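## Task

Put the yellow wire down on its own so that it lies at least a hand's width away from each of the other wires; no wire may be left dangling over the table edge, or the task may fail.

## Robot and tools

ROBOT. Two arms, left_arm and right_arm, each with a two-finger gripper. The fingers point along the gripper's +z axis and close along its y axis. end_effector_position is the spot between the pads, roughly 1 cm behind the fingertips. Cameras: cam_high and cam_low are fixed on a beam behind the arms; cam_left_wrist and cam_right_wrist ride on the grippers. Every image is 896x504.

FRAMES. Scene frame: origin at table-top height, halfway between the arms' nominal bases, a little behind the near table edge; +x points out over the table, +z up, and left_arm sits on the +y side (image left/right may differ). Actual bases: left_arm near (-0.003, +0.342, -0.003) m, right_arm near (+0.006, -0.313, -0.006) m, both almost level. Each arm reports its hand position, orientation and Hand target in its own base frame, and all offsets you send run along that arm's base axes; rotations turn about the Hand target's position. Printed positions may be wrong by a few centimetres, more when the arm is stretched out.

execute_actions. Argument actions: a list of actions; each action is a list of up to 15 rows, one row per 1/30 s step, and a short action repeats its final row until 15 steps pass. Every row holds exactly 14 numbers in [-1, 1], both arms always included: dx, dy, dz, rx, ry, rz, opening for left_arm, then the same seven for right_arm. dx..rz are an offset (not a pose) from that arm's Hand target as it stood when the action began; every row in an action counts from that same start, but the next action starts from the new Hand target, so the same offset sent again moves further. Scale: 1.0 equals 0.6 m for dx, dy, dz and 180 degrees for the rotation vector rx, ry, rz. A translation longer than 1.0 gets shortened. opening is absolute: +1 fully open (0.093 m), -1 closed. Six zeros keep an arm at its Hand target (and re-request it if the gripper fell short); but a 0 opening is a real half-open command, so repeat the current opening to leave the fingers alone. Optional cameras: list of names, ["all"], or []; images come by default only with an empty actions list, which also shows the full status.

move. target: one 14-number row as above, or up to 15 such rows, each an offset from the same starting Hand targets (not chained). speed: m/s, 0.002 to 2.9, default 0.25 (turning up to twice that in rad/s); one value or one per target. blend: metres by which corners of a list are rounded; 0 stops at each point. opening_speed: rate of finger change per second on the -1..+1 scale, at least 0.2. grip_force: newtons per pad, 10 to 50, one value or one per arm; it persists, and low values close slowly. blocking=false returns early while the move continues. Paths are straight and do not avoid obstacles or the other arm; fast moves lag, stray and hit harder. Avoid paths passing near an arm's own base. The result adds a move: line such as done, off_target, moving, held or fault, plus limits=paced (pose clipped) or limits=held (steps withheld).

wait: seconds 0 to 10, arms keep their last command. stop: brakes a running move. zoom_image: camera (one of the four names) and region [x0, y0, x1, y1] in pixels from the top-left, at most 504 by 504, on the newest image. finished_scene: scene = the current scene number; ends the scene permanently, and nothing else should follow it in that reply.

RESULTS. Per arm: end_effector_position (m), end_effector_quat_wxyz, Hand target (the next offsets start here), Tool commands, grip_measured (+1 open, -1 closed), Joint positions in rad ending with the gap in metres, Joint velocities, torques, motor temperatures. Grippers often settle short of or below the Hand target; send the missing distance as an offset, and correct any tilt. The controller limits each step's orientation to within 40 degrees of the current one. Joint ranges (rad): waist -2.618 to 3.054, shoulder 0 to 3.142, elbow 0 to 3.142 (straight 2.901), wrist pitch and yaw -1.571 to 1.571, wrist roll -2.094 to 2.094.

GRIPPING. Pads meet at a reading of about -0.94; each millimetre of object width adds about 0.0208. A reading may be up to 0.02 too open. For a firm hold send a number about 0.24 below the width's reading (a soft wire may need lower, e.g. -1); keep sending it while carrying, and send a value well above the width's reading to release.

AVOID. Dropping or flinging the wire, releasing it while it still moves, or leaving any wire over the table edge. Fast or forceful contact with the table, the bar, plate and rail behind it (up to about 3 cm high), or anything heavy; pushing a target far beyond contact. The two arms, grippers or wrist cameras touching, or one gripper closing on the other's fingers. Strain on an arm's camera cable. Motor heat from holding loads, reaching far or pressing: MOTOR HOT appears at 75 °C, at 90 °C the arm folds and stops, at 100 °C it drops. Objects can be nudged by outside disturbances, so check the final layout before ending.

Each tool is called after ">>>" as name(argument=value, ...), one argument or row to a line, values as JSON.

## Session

>>> execute_actions(
  actions=[],
)

>>> zoom_image(
  camera="cam_high",
  region=[400, 100, 600, 250],
)

>>> zoom_image(
  camera="cam_low",
  region=[340, 110, 500, 250],
)

Scene clock: 0.00 s.
left_arm: end_effector_position=(+0.3754, -0.0005, +0.4011) grip_measured=+1.000 end_effector_quat_wxyz=(+0.706, +0.000, +0.709, -0.002) | right_arm: end_effector_position=(+0.3245, +0.3107, +0.2714) grip_measured=-0.935 end_effector_quat_wxyz=(+0.475, -0.493, +0.585, +0.435)
Joint positions: left_arm=[0 1.047 1.047 -0.004 0.003 -0.004 0.093] | right_arm=[0.449 1.57 1.11 0.154 -0.97 -0.214 0]
Joint velocities: within noise
Joint torques (N m): no reading
Motor temperatures (°C): left_arm=[29 32 31 30 26 27 27] | right_arm=[26 33 33 32 31 30 28]
Heat: left arm: 32 °C; right arm: 33 °C.
Hand target: left_arm +0.3732, +0.0006, +0.4097; +0.713, -0.001, +0.701, +0.001 | right_arm +0.3245, +0.3101, +0.2773; +0.481, -0.495, +0.579, +0.433
Tool commands: left_gripper/opening=+1.0 right_gripper/opening=-0.941665

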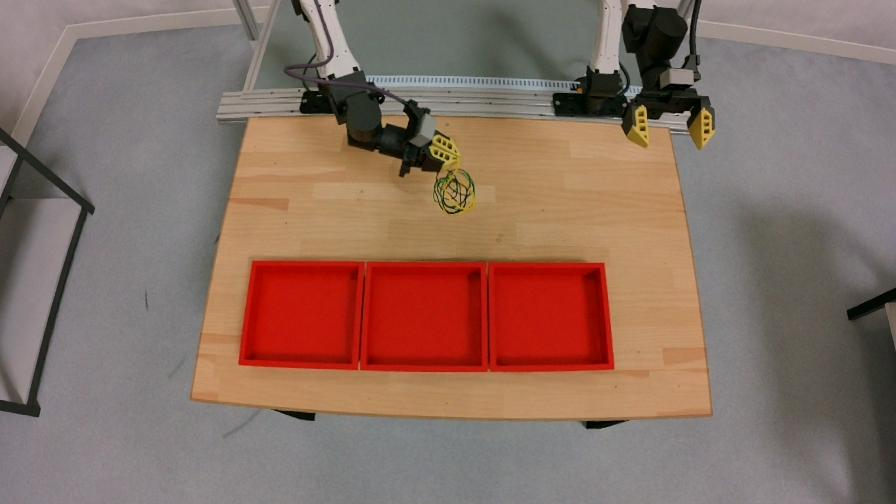

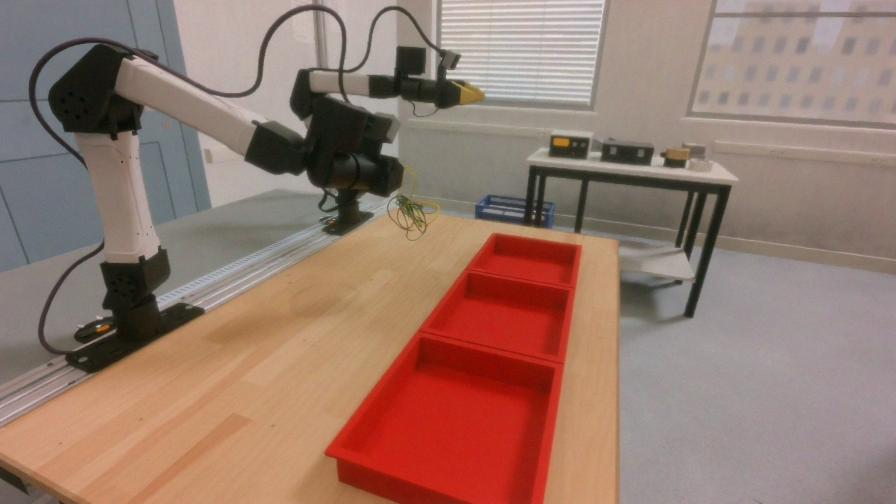

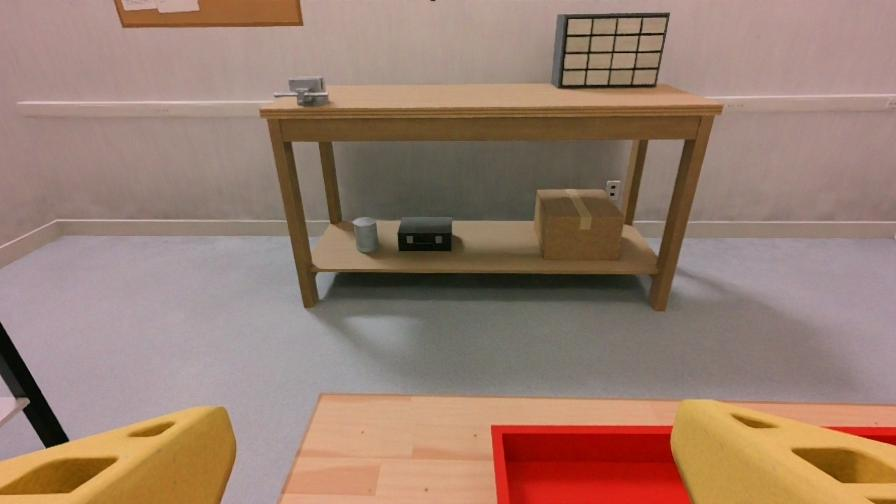

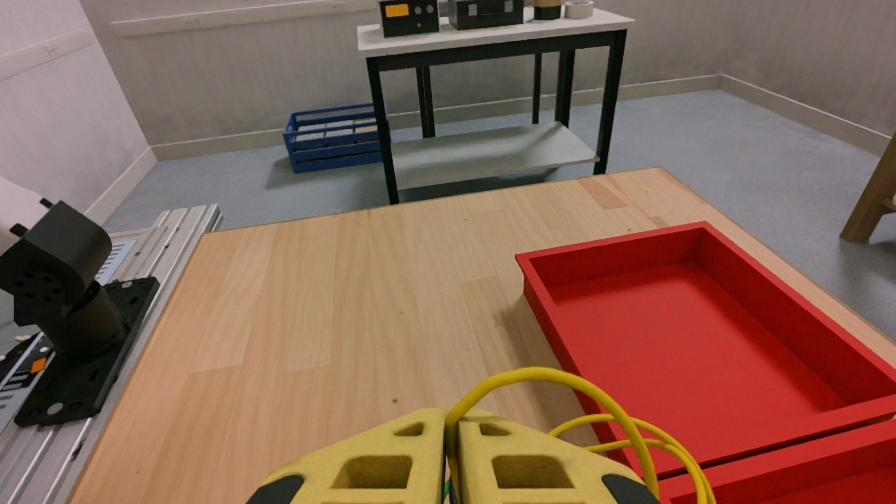

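Scaled by 2.520.

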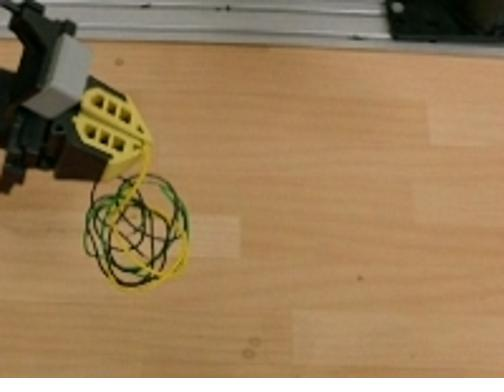

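Scaled by 3.150.

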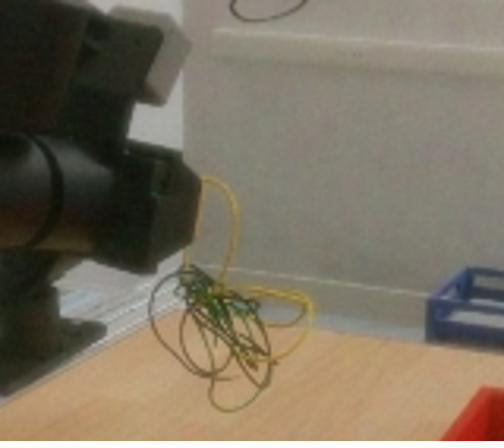

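>>> move(
  target=[0.06,-0.317,-0.4,0,0,-0.5,0.3,0,0,0,0,0,0,-0.941665],
  cameras=["cam_high","cam_left_wrist"],
  speed=0.3,
)

>>> zoom_image(
  camera="cam_left_wrist",
  region=[392, 0, 896, 504],
)

Scene clock: 20.07 s.
left_arm: end_effector_position=(+0.4053, -0.1877, +0.1639) grip_measured=+0.302 end_effector_quat_wxyz=(+0.484, +0.478, +0.523, -0.513) | right_arm: end_effector_position=(+0.3245, +0.3107, +0.2714) grip_measured=-0.935 end_effector_quat_wxyz=(+0.475, -0.493, +0.585, +0.435)
Joint positions: left_arm=[-0.048 2.074 1.069 0.93 1.507 0.001 0.06] | right_arm=[0.449 1.57 1.11 0.154 -0.97 -0.214 0]
Joint torques (N m): left_arm=[-0.43 -9.05 9.05 1.59 0.04 0.08] | right_arm=[-0.09 -7.49 8.5 1.85 0 0.07]
Motor temperatures (°C): left_arm=[29 33 35 37 26 27 27] | right_arm=[26 36 36 35 31 30 28]
Heat: left arm: 37 °C; right arm: 36 °C.
Hand target: left_arm +0.4092, -0.1897, +0.1697; +0.505, +0.495, +0.496, -0.504 | right_arm +0.3245, +0.3101, +0.2773; +0.481, -0.495, +0.579, +0.433
Off the commanded pose: left_arm 0.007 m, 4 deg | right_arm 0.006 m, 1 deg.
move: off_target (left_arm)
Images, in order (width x height): cam_high 896x504, cam_left_wrist 896x504.

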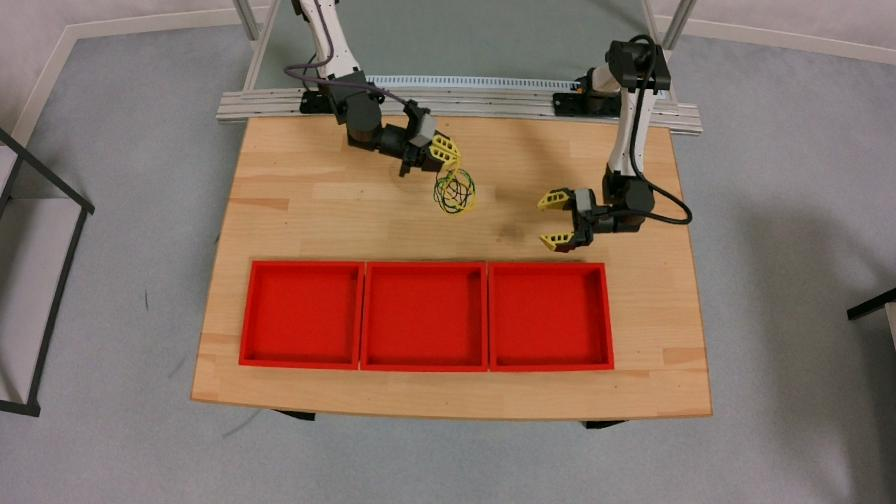

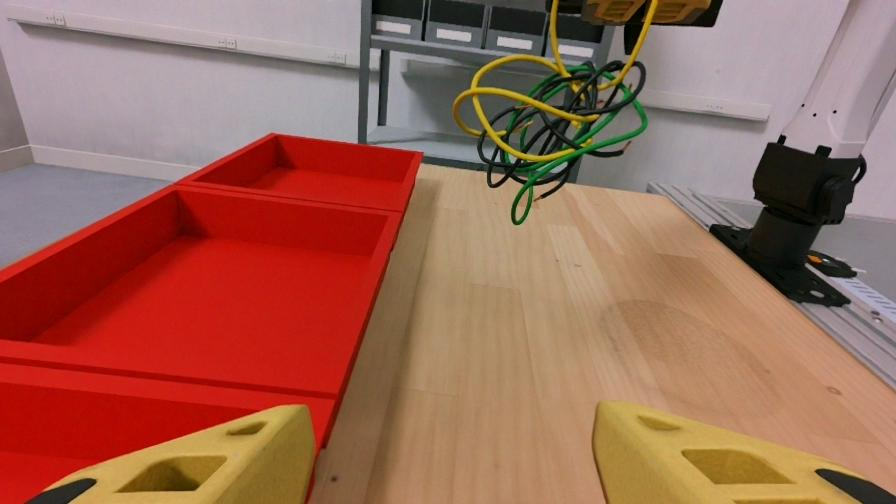

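Scaled by 1.000.

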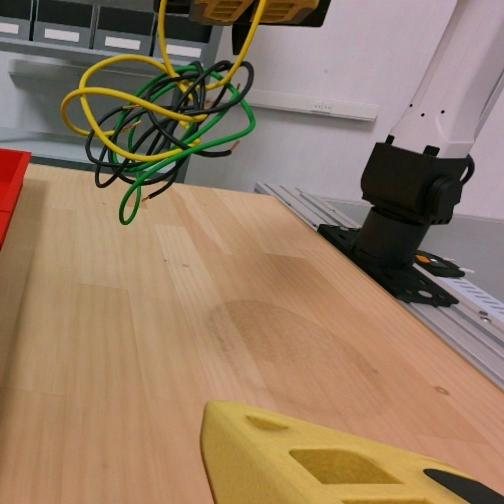

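>>> move(
  target=[-0.078,-0.245,0.018,0,0,0,0.3,0,0,0,0,0,0,-0.941665],
  cameras=["cam_high","cam_left_wrist"],
  speed=0.15,
)

>>> zoom_image(
  camera="cam_left_wrist",
  region=[300, 0, 804, 504],
)

Scene clock: 37.30 s.
left_arm: end_effector_position=(+0.3610, -0.3372, +0.1614) grip_measured=+0.302 end_effector_quat_wxyz=(+0.476, +0.488, +0.519, -0.515) | right_arm: end_effector_position=(+0.3245, +0.3107, +0.2714) grip_measured=-0.935 end_effector_quat_wxyz=(+0.475, -0.493, +0.585, +0.435)
Joint positions: left_arm=[-0.436 2.074 1.05 0.987 1.143 -0.036 0.06] | right_arm=[0.449 1.57 1.11 0.154 -0.97 -0.214 0]
Joint torques (N m): left_arm=[0.05 -12.57 6.71 1.86 -0.2 -0.07] | right_arm=[-0.03 -7.32 8.38 1.8 0 0.03]
Motor temperatures (°C): left_arm=[29 38 37 37 26 27 27] | right_arm=[26 37 38 36 31 30 28]
Heat: left arm: 38 °C; right arm: 38 °C.
Hand target: left_arm +0.3625, -0.3366, +0.1805; +0.505, +0.495, +0.496, -0.504 | right_arm +0.3245, +0.3101, +0.2773; +0.481, -0.495, +0.579, +0.433
Off the commanded pose: left_arm 0.019 m, 4 deg | right_arm 0.006 m, 1 deg.
move: off_target (left_arm)
Images, in order (width x height): cam_high 896x504, cam_left_wrist 896x504.

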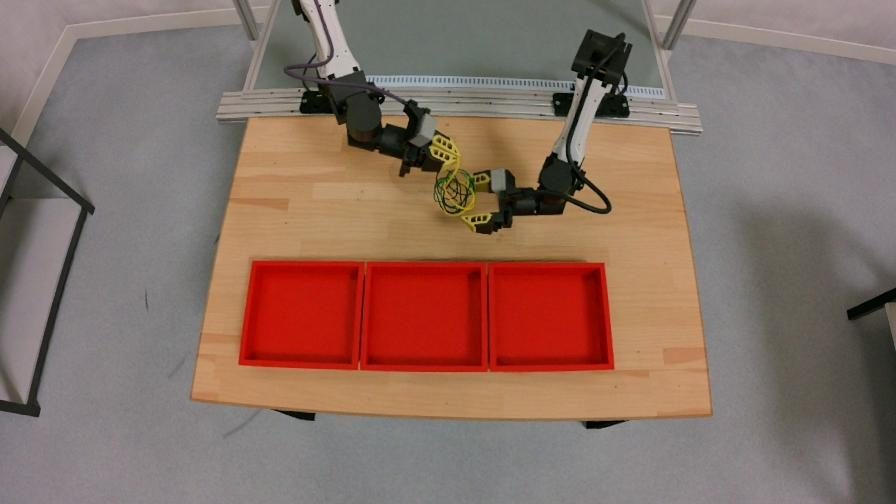

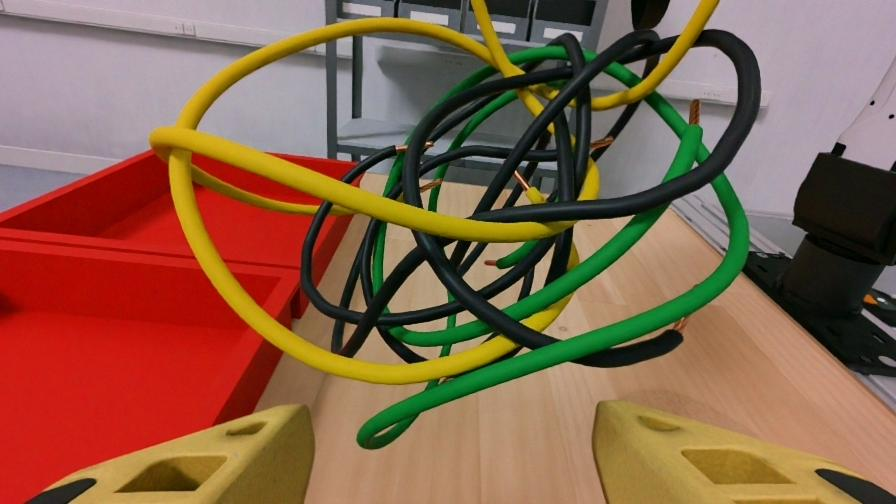

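Scaled by 1.000.

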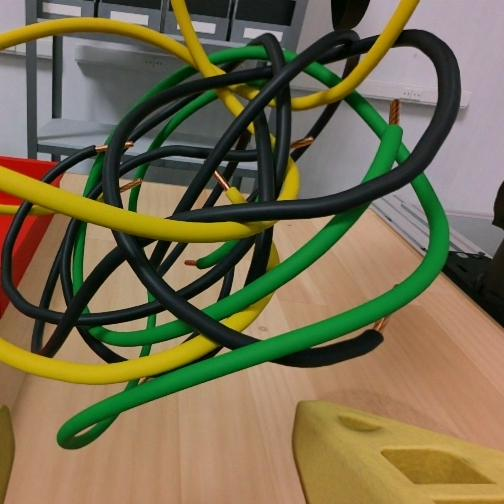

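>>> move(
  target=[
    [-0.085,0,-0.01,0,0,0,-0.06,0,0,0,0,0,0,-0.941665],
    [-0.085,-0.012,0.035,0,0,0,-0.06,0,0,0,0,0,0,-0.941665],
  ],
  cameras=["cam_left_wrist"],
  speed=0.12,
)

>>> zoom_image(
  camera="cam_left_wrist",
  region=[200, 0, 704, 504],
)

Scene clock: 51.20 s.
left_arm: end_effector_position=(+0.3079, -0.3404, +0.1804) grip_measured=-0.058 end_effector_quat_wxyz=(+0.486, +0.492, +0.510, -0.512) | right_arm: end_effector_position=(+0.3245, +0.3107, +0.2714) grip_measured=-0.935 end_effector_quat_wxyz=(+0.475, -0.493, +0.585, +0.435)
Joint positions: left_arm=[-0.508 1.9 0.853 1.041 1.071 -0.039 0.042] | right_arm=[0.449 1.57 1.11 0.154 -0.97 -0.214 0]
Joint torques (N m): left_arm=[-0.61 -11.84 9.18 1.29 -0.22 -0.04] | right_arm=[0.14 -7.49 8.49 1.83 -0.01 0.1]
Motor temperatures (°C): left_arm=[29 44 36 38 26 27 27] | right_arm=[26 38 39 37 31 30 28]
Heat: left arm: 44 °C; right arm: 39 °C.
Hand target: left_arm +0.3114, -0.3439, +0.2017; +0.505, +0.495, +0.496, -0.504 | right_arm +0.3245, +0.3101, +0.2773; +0.481, -0.495, +0.579, +0.433
Off the commanded pose: left_arm 0.022 m, 3 deg | right_arm 0.006 m, 1 deg.
move: off_target (left_arm)
Images, in order (width x height): cam_left_wrist 896x504.

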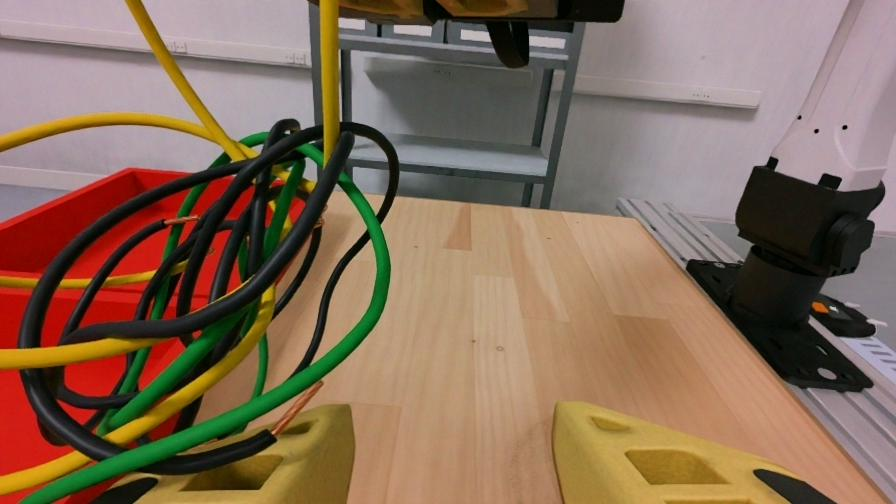

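Scaled by 1.000.

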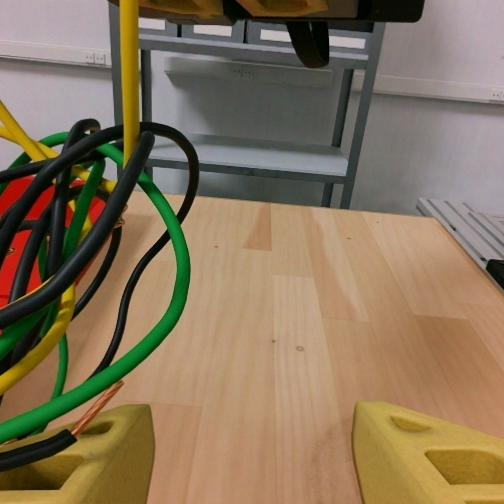

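>>> move(
  target=[
    [0,0,-0.05,0,0,0,-0.25,0,0,0,0,0,0,-0.941665],
    [0.037,-0.01,-0.05,0,0,0,-0.25,0,0,0,0,0,0,-0.941665],
    [0.037,-0.015,0.01,0,0,0,-0.25,0,0,0,0,0,0,-0.941665],
  ],
  cameras=["cam_left_wrist"],
  speed=0.12,
)

>>> zoom_image(
  camera="cam_left_wrist",
  region=[200, 0, 704, 504],
)

Scene clock: 64.30 s.
left_arm: end_effector_position=(+0.3298, -0.3526, +0.1832) grip_measured=-0.248 end_effector_quat_wxyz=(+0.484, +0.490, +0.512, -0.513) | right_arm: end_effector_position=(+0.3245, +0.3107, +0.2714) grip_measured=-0.935 end_effector_quat_wxyz=(+0.475, -0.493, +0.585, +0.435)
Joint positions: left_arm=[-0.508 1.963 0.97 0.984 1.071 -0.042 0.033] | right_arm=[0.449 1.57 1.11 0.154 -0.97 -0.214 0]
Joint torques (N m): left_arm=[0.12 -13.11 9.24 1.3 -0.14 0] | right_arm=[-0.13 -7.46 8.4 1.83 0 0]
Heat: left arm: 48 °C; right arm: 40 °C.
Hand target: left_arm +0.3336, -0.3529, +0.2076; +0.505, +0.495, +0.496, -0.504 | right_arm +0.3245, +0.3101, +0.2773; +0.481, -0.495, +0.579, +0.433
Off the commanded pose: left_arm 0.025 m, 3 deg | right_arm 0.006 m, 1 deg.
move: off_target (left_arm)
Images, in order (width x height): cam_left_wrist 896x504.

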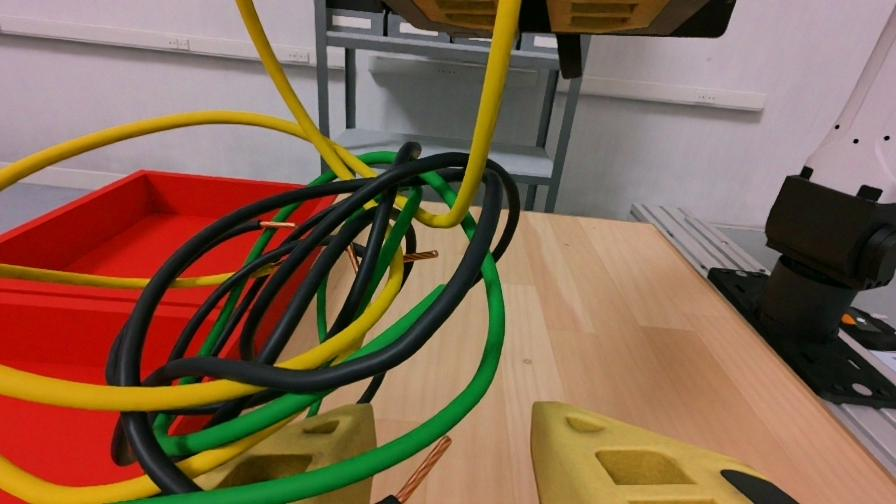

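Scaled by 1.000.

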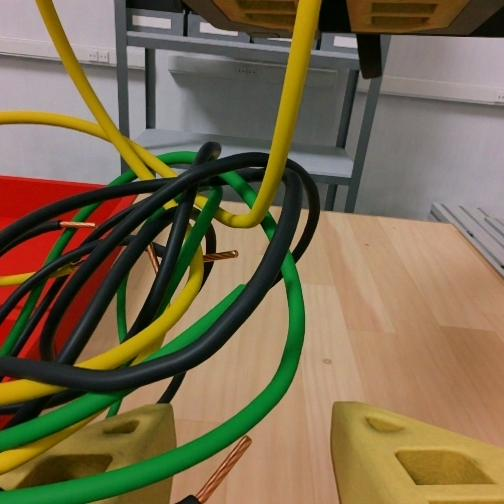

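>>> move(
  target=[
    [0.006,-0.01,0.035,0,0,0,-0.25,0,0,0,0,0,0,-0.941665],
    [0.006,-0.01,0.035,0,0,0,-1,0,0,0,0,0,0,-0.941665],
  ],
  cameras=["cam_left_wrist","cam_high"],
  opening_speed=1.5,
  speed=0.12,
)

>>> zoom_image(
  camera="cam_left_wrist",
  region=[200, 0, 704, 504],
)

Scene clock: 82.17 s.
left_arm: end_effector_position=(+0.3361, -0.3560, +0.2017) grip_measured=-0.986 end_effector_quat_wxyz=(+0.482, +0.489, +0.514, -0.513) | right_arm: end_effector_position=(+0.3245, +0.3107, +0.2714) grip_measured=-0.935 end_effector_quat_wxyz=(+0.475, -0.493, +0.585, +0.435)
Joint positions: left_arm=[-0.508 1.934 1.026 0.892 1.07 -0.042 0] | right_arm=[0.449 1.57 1.11 0.154 -0.97 -0.214 0]
Joint torques (N m): left_arm=[-0.7 -13.35 9.81 1.32 -0.21 0.01] | right_arm=[-0.09 -7.47 8.44 1.92 -0.01 0.06]
Motor temperatures (°C): left_arm=[29 54 38 38 26 27 27] | right_arm=[26 40 41 39 31 30 28]
Heat: left arm: 54 °C; right arm: 41 °C.
Hand target: left_arm +0.3372, -0.3589, +0.2286; +0.505, +0.495, +0.496, -0.504 | right_arm +0.3245, +0.3101, +0.2773; +0.481, -0.495, +0.579, +0.433
Off the commanded pose: left_arm 0.027 m, 4 deg | right_arm 0.006 m, 1 deg.
move: off_target (left_arm); target 2's new opening was sent with left_arm's hand 0.027 m and 4 deg from that target
Images, in order (width x height): cam_high 896x504, cam_left_wrist 896x504.

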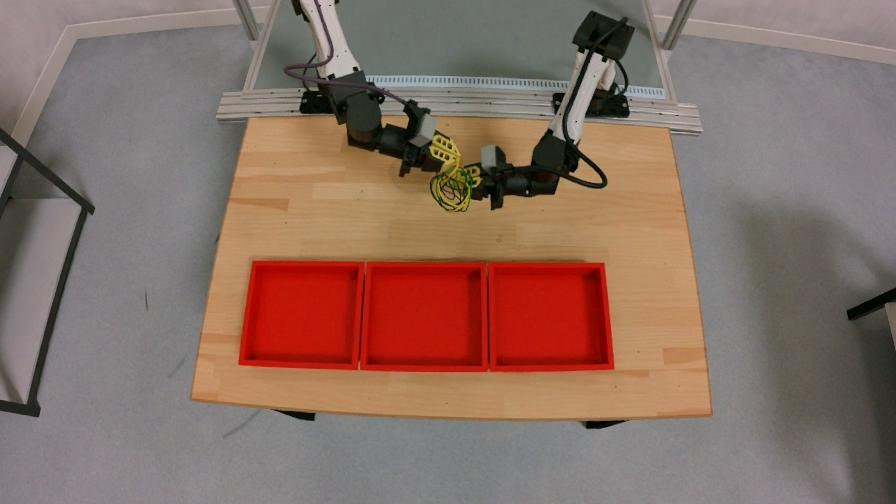

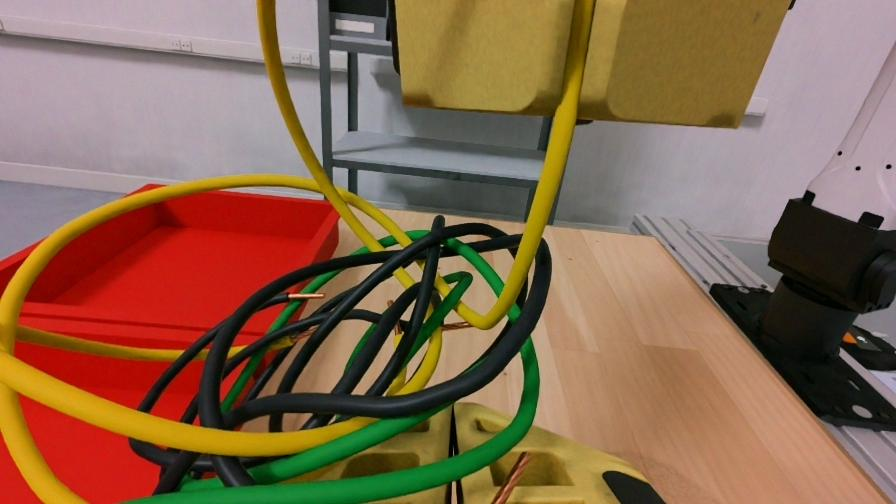

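Scaled by 1.000.

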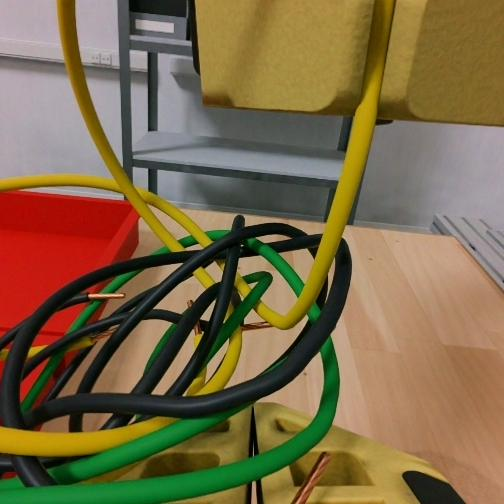

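>>> move(
  target=[
    [0,0.02,-0.075,0,0,0,-0.9,0,0,0,0,0,0,-0.941665],
    [-0.02,0.17,-0.075,0,0,0,-0.9,0,0,0,0,0,0,-0.941665],
    [-0.02,0.17,-0.045,0,-0.5,0,0.1,0,0,0,0,0,0,-0.941665],
  ],
  cameras=["cam_left_wrist","cam_high"],
  blend=[0.01,0.02,0],
  speed=[0.12,0.25,0.3],
)

>>> zoom_image(
  camera="cam_left_wrist",
  region=[200, 0, 704, 504],
)

Scene clock: 110.80 s.
left_arm: end_effector_position=(+0.3246, -0.2585, +0.1815) grip_measured=+0.098 end_effector_quat_wxyz=(+0.703, +0.710, +0.027, -0.034) | right_arm: end_effector_position=(+0.3245, +0.3107, +0.2714) grip_measured=-0.935 end_effector_quat_wxyz=(+0.475, -0.493, +0.585, +0.435)
Joint positions: left_arm=[-0.269 1.841 0.792 1.015 1.312 1.518 0.05] | right_arm=[0.449 1.57 1.11 0.154 -0.97 -0.214 0]
Joint torques (N m): left_arm=[0.46 -11.59 8.31 1.16 0.03 0.25] | right_arm=[-0.05 -7.42 8.49 1.86 0 0.04]
Motor temperatures (°C): left_arm=[29 60 39 39 26 27 28] | right_arm=[26 41 42 40 31 30 28]
Heat: left arm: 60 °C; right arm: 42 °C.
Hand target: left_arm +0.3252, -0.2569, +0.2016; +0.708, +0.706, -0.006, -0.006 | right_arm +0.3245, +0.3101, +0.2773; +0.481, -0.495, +0.579, +0.433
Off the commanded pose: left_arm 0.020 m, 5 deg | right_arm 0.006 m, 1 deg.
move: off_target (left_arm); target 3's new opening was sent with left_arm's hand 0.020 m and 5 deg from that target
Images, in order (width x height): cam_high 896x504, cam_left_wrist 896x504.

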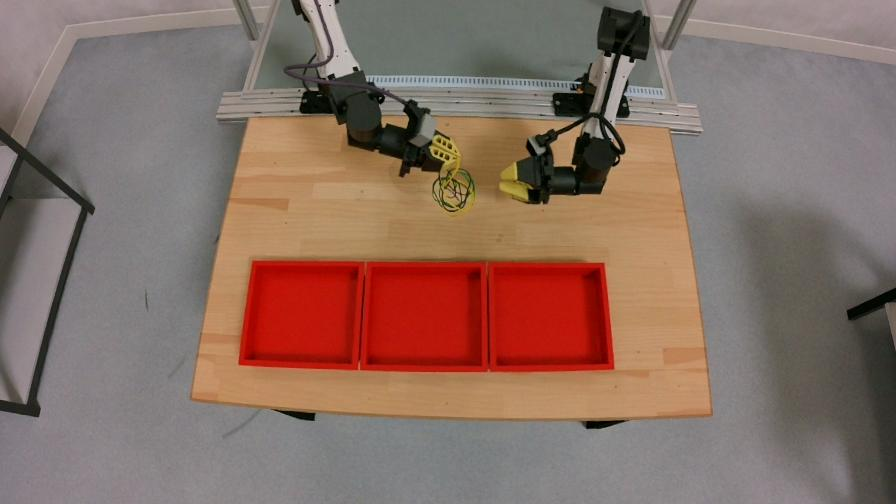

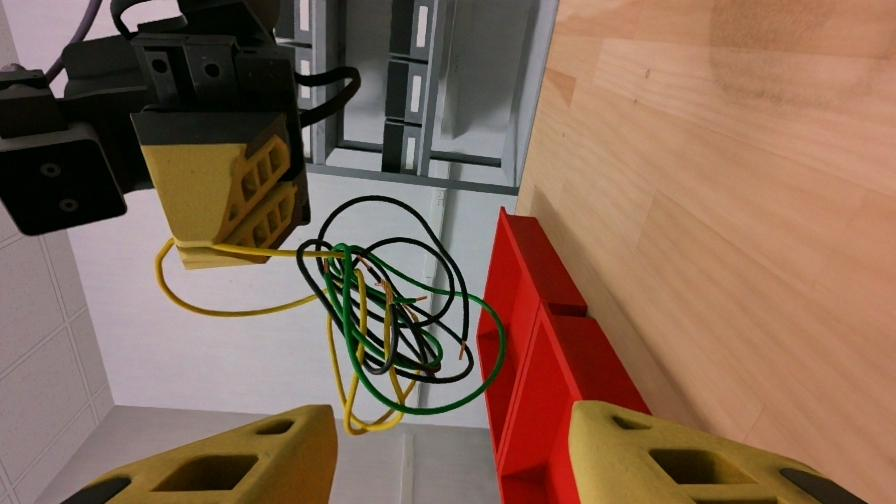

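Scaled by 1.000.

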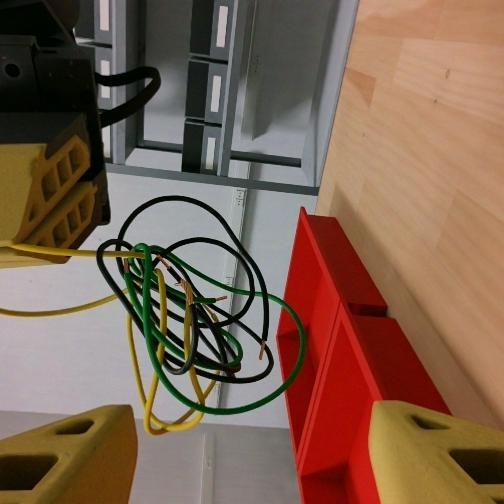

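>>> move(
  target=[
    [0.045,0,-0.02,0,0,0,-0.19,0,0,0,0,0,0,-0.941665],
    [0.045,-0.154,-0.02,0,0,0,-0.19,0,0,0,0,0,0,-0.941665],
    [0.045,-0.154,-0.02,0,0,0,-1,0,0,0,0,0,0,-0.941665],
  ],
  cameras=["cam_left_wrist","cam_high"],
  opening_speed=1.5,
  blend=[0.02,0,0],
  speed=0.15,
)

>>> zoom_image(
  camera="cam_left_wrist",
  region=[200, 0, 704, 504],
)

Scene clock: 144.43 s.
left_arm: end_effector_position=(+0.3468, -0.3454, +0.1892) grip_measured=-0.981 end_effector_quat_wxyz=(+0.708, +0.706, +0.003, -0.014) | right_arm: end_effector_position=(+0.3245, +0.3107, +0.2714) grip_measured=-0.935 end_effector_quat_wxyz=(+0.475, -0.493, +0.585, +0.435)
Joint positions: left_arm=[-0.469 1.993 1.033 0.969 1.119 1.54 0] | right_arm=[0.449 1.57 1.11 0.154 -0.97 -0.214 0]
Joint torques (N m): left_arm=[-0.27 -8.5 9.65 1.22 -0.14 0.13] | right_arm=[0.08 -7.41 8.62 1.87 -0.05 0.1]
Motor temperatures (°C): left_arm=[29 54 38 37 26 27 27] | right_arm=[26 41 42 41 31 30 28]
Heat: left arm: 54 °C; right arm: 42 °C.
Hand target: left_arm +0.3521, -0.3493, +0.1895; +0.708, +0.706, -0.006, -0.006 | right_arm +0.3245, +0.3101, +0.2773; +0.481, -0.495, +0.579, +0.433
Off the commanded pose: left_arm 0.007 m, 1 deg | right_arm 0.006 m, 1 deg.
move: done; blend cut to 0.0149 m at target 1
Images, in order (width x height): cam_high 896x504, cam_left_wrist 896x504.

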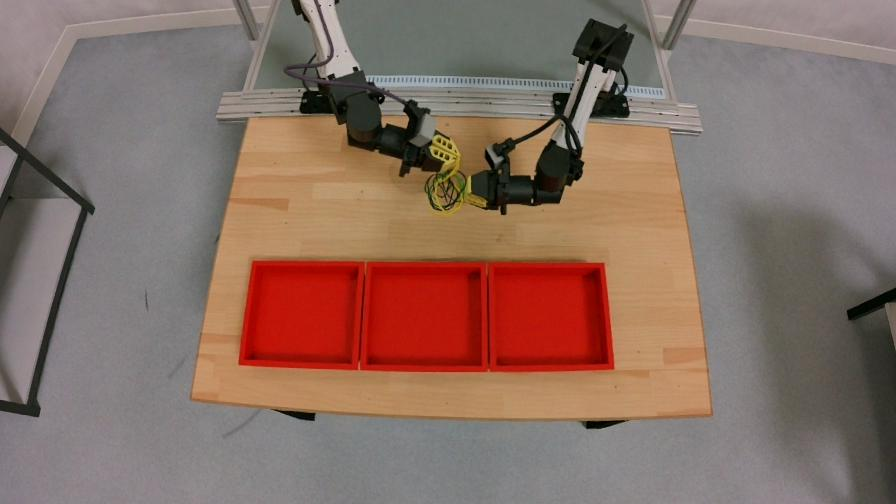

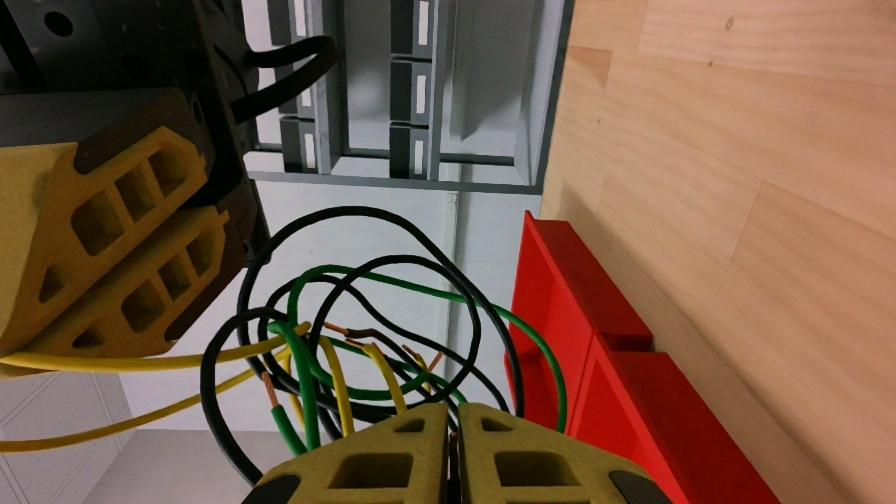

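Scaled by 1.000.

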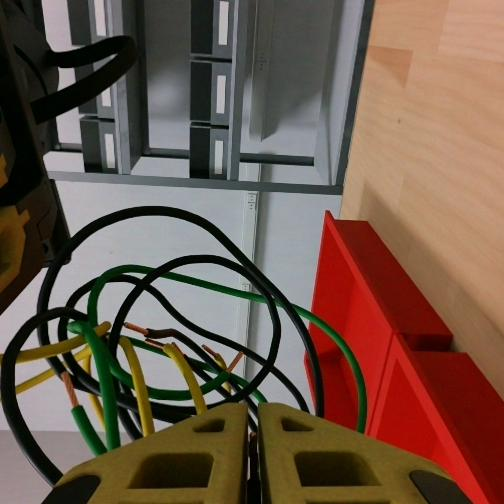

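>>> move(
  target=[0,0.1,-0.03,0,0,0,-1,0,0,0,0,0,0,-0.941665],
  cameras=["cam_left_wrist","cam_high"],
  speed=0.08,
)

>>> zoom_image(
  camera="cam_left_wrist",
  region=[200, 0, 704, 504],
)

>>> zoom_image(
  camera="cam_high",
  region=[400, 120, 540, 240],
)

Scene clock: 156.10 s.
left_arm: end_effector_position=(+0.3550, -0.2937, +0.1675) grip_measured=-0.981 end_effector_quat_wxyz=(+0.701, +0.712, +0.017, -0.024) | right_arm: end_effector_position=(+0.3245, +0.3107, +0.2714) grip_measured=-0.935 end_effector_quat_wxyz=(+0.475, -0.493, +0.585, +0.435)
Joint positions: left_arm=[-0.338 1.993 0.954 0.992 1.243 1.556 0] | right_arm=[0.449 1.57 1.11 0.154 -0.97 -0.214 0]
Joint torques (N m): left_arm=[0.83 -10.02 4.79 1.76 0.1 0.09] | right_arm=[0.05 -7.3 8.47 1.84 -0.01 0.1]
Heat: left arm: 51 °C; right arm: 43 °C.
Hand target: left_arm +0.3522, -0.2893, +0.1715; +0.708, +0.706, -0.006, -0.006 | right_arm +0.3245, +0.3101, +0.2773; +0.481, -0.495, +0.579, +0.433
Off the commanded pose: left_arm 0.007 m, 4 deg | right_arm 0.006 m, 1 deg.
move: off_target (left_arm)
Images, in order (width x height): cam_high 896x504, cam_left_wrist 896x504.

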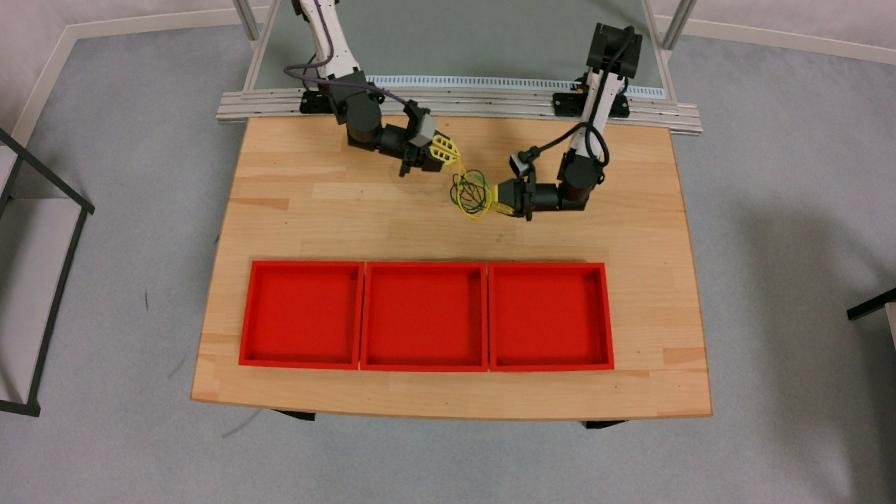

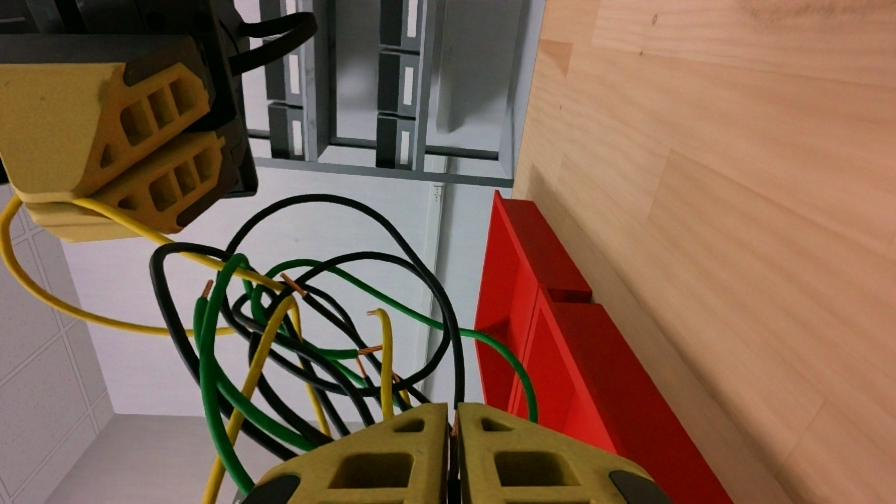

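Scaled by 1.000.

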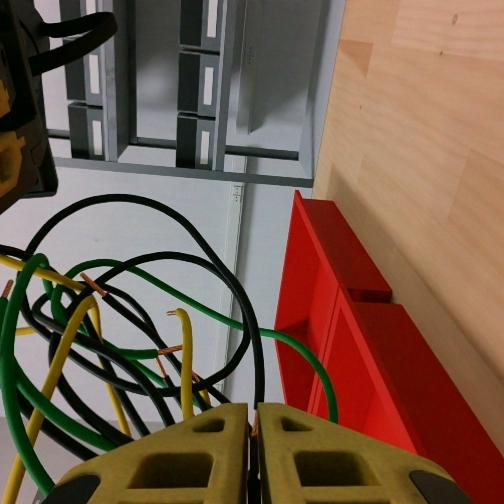

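Scaled by 3.600.

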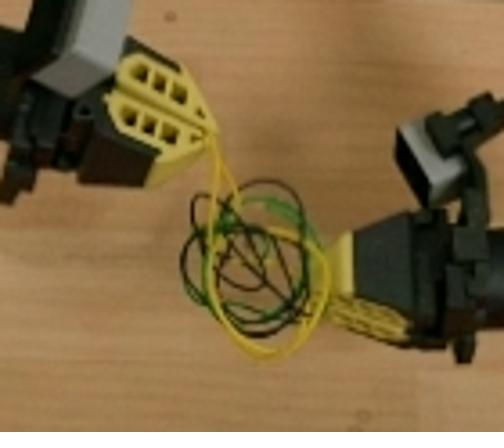

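>>> move(
  target=[0.03,0.2,-0.1,0,0,0,-1,0,-0.08,0.12,0,0,0,-0.941665],
  cameras=["cam_left_wrist","cam_high","cam_low"],
  speed=0.08,
)

>>> zoom_image(
  camera="cam_low",
  region=[340, 80, 540, 250],
)

>>> zoom_image(
  camera="cam_high",
  region=[400, 100, 580, 240],
)

Scene clock: 174.53 s.
left_arm: end_effector_position=(+0.3799, -0.1826, +0.1199) grip_measured=-0.981 end_effector_quat_wxyz=(+0.703, +0.711, +0.025, +0.005) | right_arm: end_effector_position=(+0.3312, +0.2707, +0.3106) grip_measured=-0.935 end_effector_quat_wxyz=(+0.442, -0.475, +0.620, +0.441)
Joint positions: left_arm=[-0.038 2.111 0.909 1.055 1.49 1.691 0] | right_arm=[0.336 1.53 1.303 -0.236 -1.056 -0.28 0]
Joint torques (N m): left_arm=[3.18 -7.09 4.67 1.36 0.91 0.28] | right_arm=[-1.66 -10.5 11.58 1.79 -0.52 -0.2]
Heat: left arm: 50 °C; right arm: 43 °C.
Hand target: left_arm +0.3702, -0.1692, +0.1116; +0.708, +0.706, -0.006, -0.006 | right_arm +0.3245, +0.2621, +0.3493; +0.481, -0.495, +0.579, +0.433
Off the commanded pose: left_arm 0.018 m, 4 deg | right_arm 0.040 m, 7 deg.
joint sent to its limit (left arm) — joint 5 (wrist yaw), upper limit. The joint targets still meet the commanded pose.
move: off_target (left_arm, right_arm)
Images, in order (width x height): cam_high 896x504, cam_low 896x504, cam_left_wrist 896x504.

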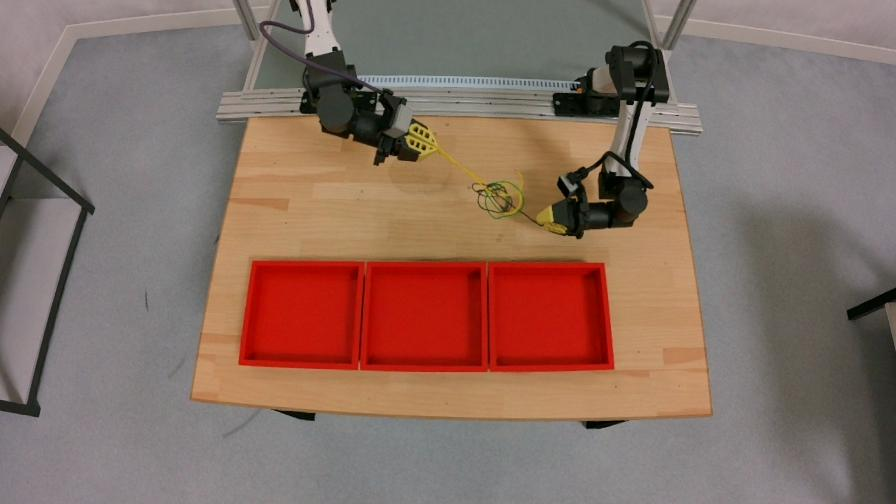

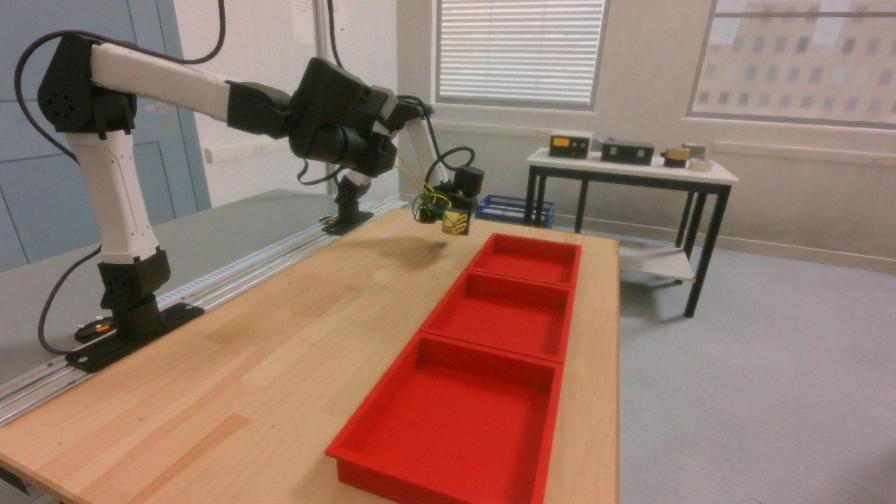

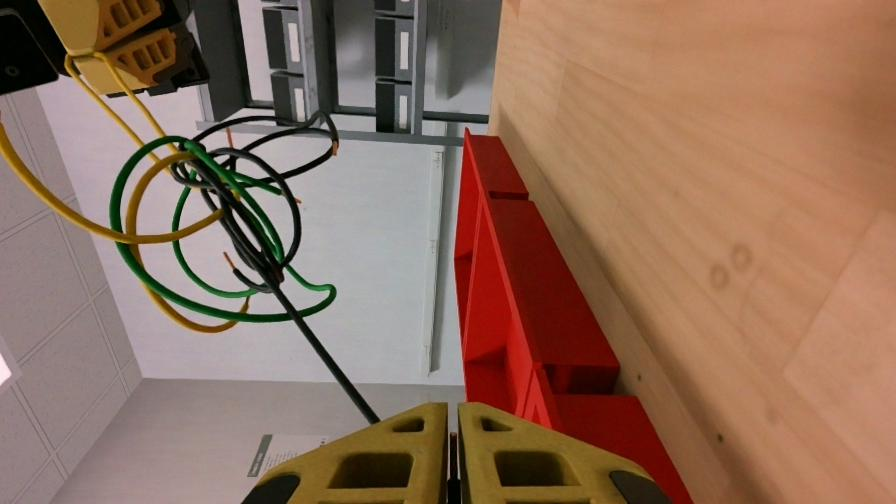

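Scaled by 2.520.

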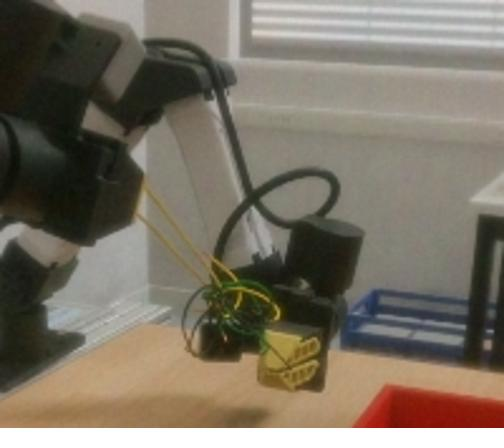

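Scaled by 2.800.

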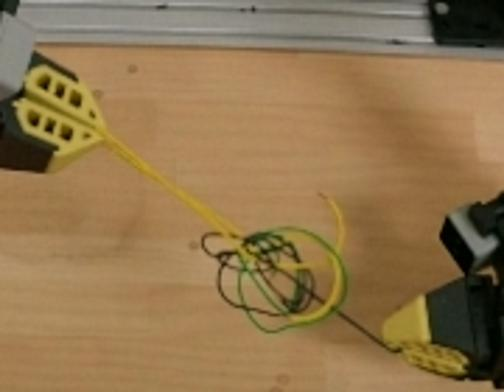

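>>> move(
  target=[-0.02,-0.12,0.03,0,0,0,-1,0,0,0,0,0,0,-0.941665],
  cameras=["cam_left_wrist","cam_high"],
  speed=0.12,
)

>>> zoom_image(
  camera="cam_left_wrist",
  region=[0, 0, 504, 504],
)

>>> zoom_image(
  camera="cam_high",
  region=[400, 100, 580, 240],
)

Scene clock: 186.07 s.
left_arm: end_effector_position=(+0.3619, -0.2417, +0.1176) grip_measured=-0.981 end_effector_quat_wxyz=(+0.698, +0.715, +0.027, -0.034) | right_arm: end_effector_position=(+0.3294, +0.2655, +0.3261) grip_measured=-0.935 end_effector_quat_wxyz=(+0.456, -0.479, +0.607, +0.441)
Joint positions: left_arm=[-0.199 2.111 0.897 1.085 1.381 1.612 0] | right_arm=[0.32 1.512 1.321 -0.236 -1.079 -0.281 0]
Joint torques (N m): left_arm=[-0.08 -11.34 4.04 1.87 0.08 -0.04] | right_arm=[-0.65 -8.83 10.25 1.75 -0.27 -0.2]
Motor temperatures (°C): left_arm=[29 49 37 39 27 27 28] | right_arm=[26 43 45 44 32 30 28]
Heat: left arm: 49 °C; right arm: 45 °C.
Hand target: left_arm +0.3582, -0.2413, +0.1296; +0.708, +0.706, -0.006, -0.006 | right_arm +0.3245, +0.2621, +0.3492; +0.481, -0.495, +0.579, +0.433
Off the commanded pose: left_arm 0.012 m, 5 deg | right_arm 0.024 m, 5 deg.
move: off_target (left_arm, right_arm)
Images, in order (width x height): cam_high 896x504, cam_left_wrist 896x504.

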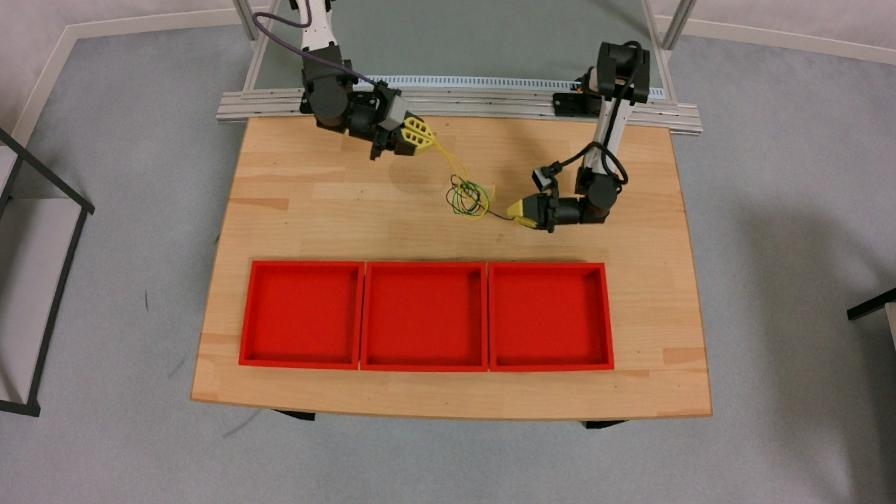

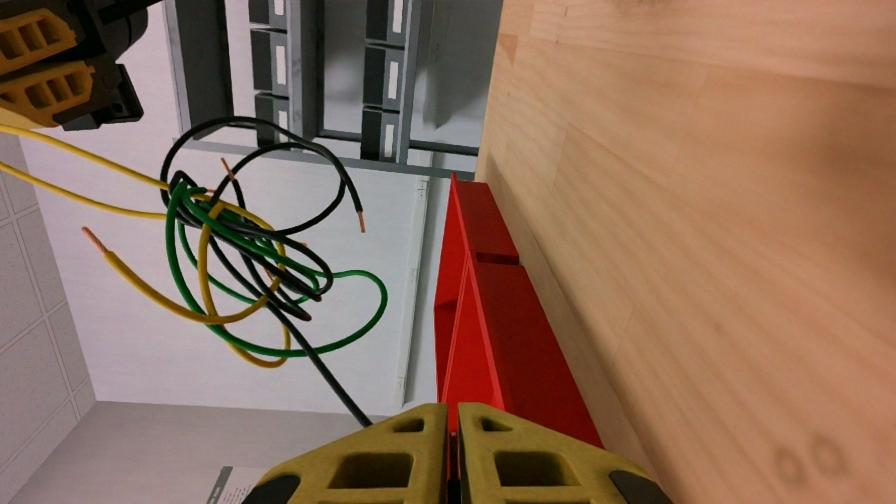

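Scaled by 1.000.

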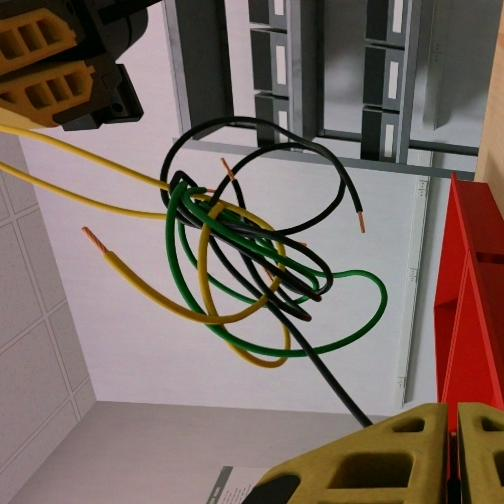

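Scaled by 2.800.

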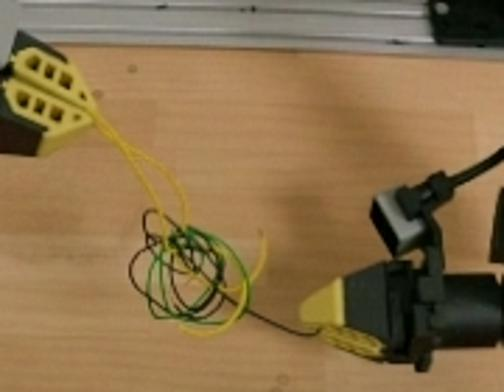

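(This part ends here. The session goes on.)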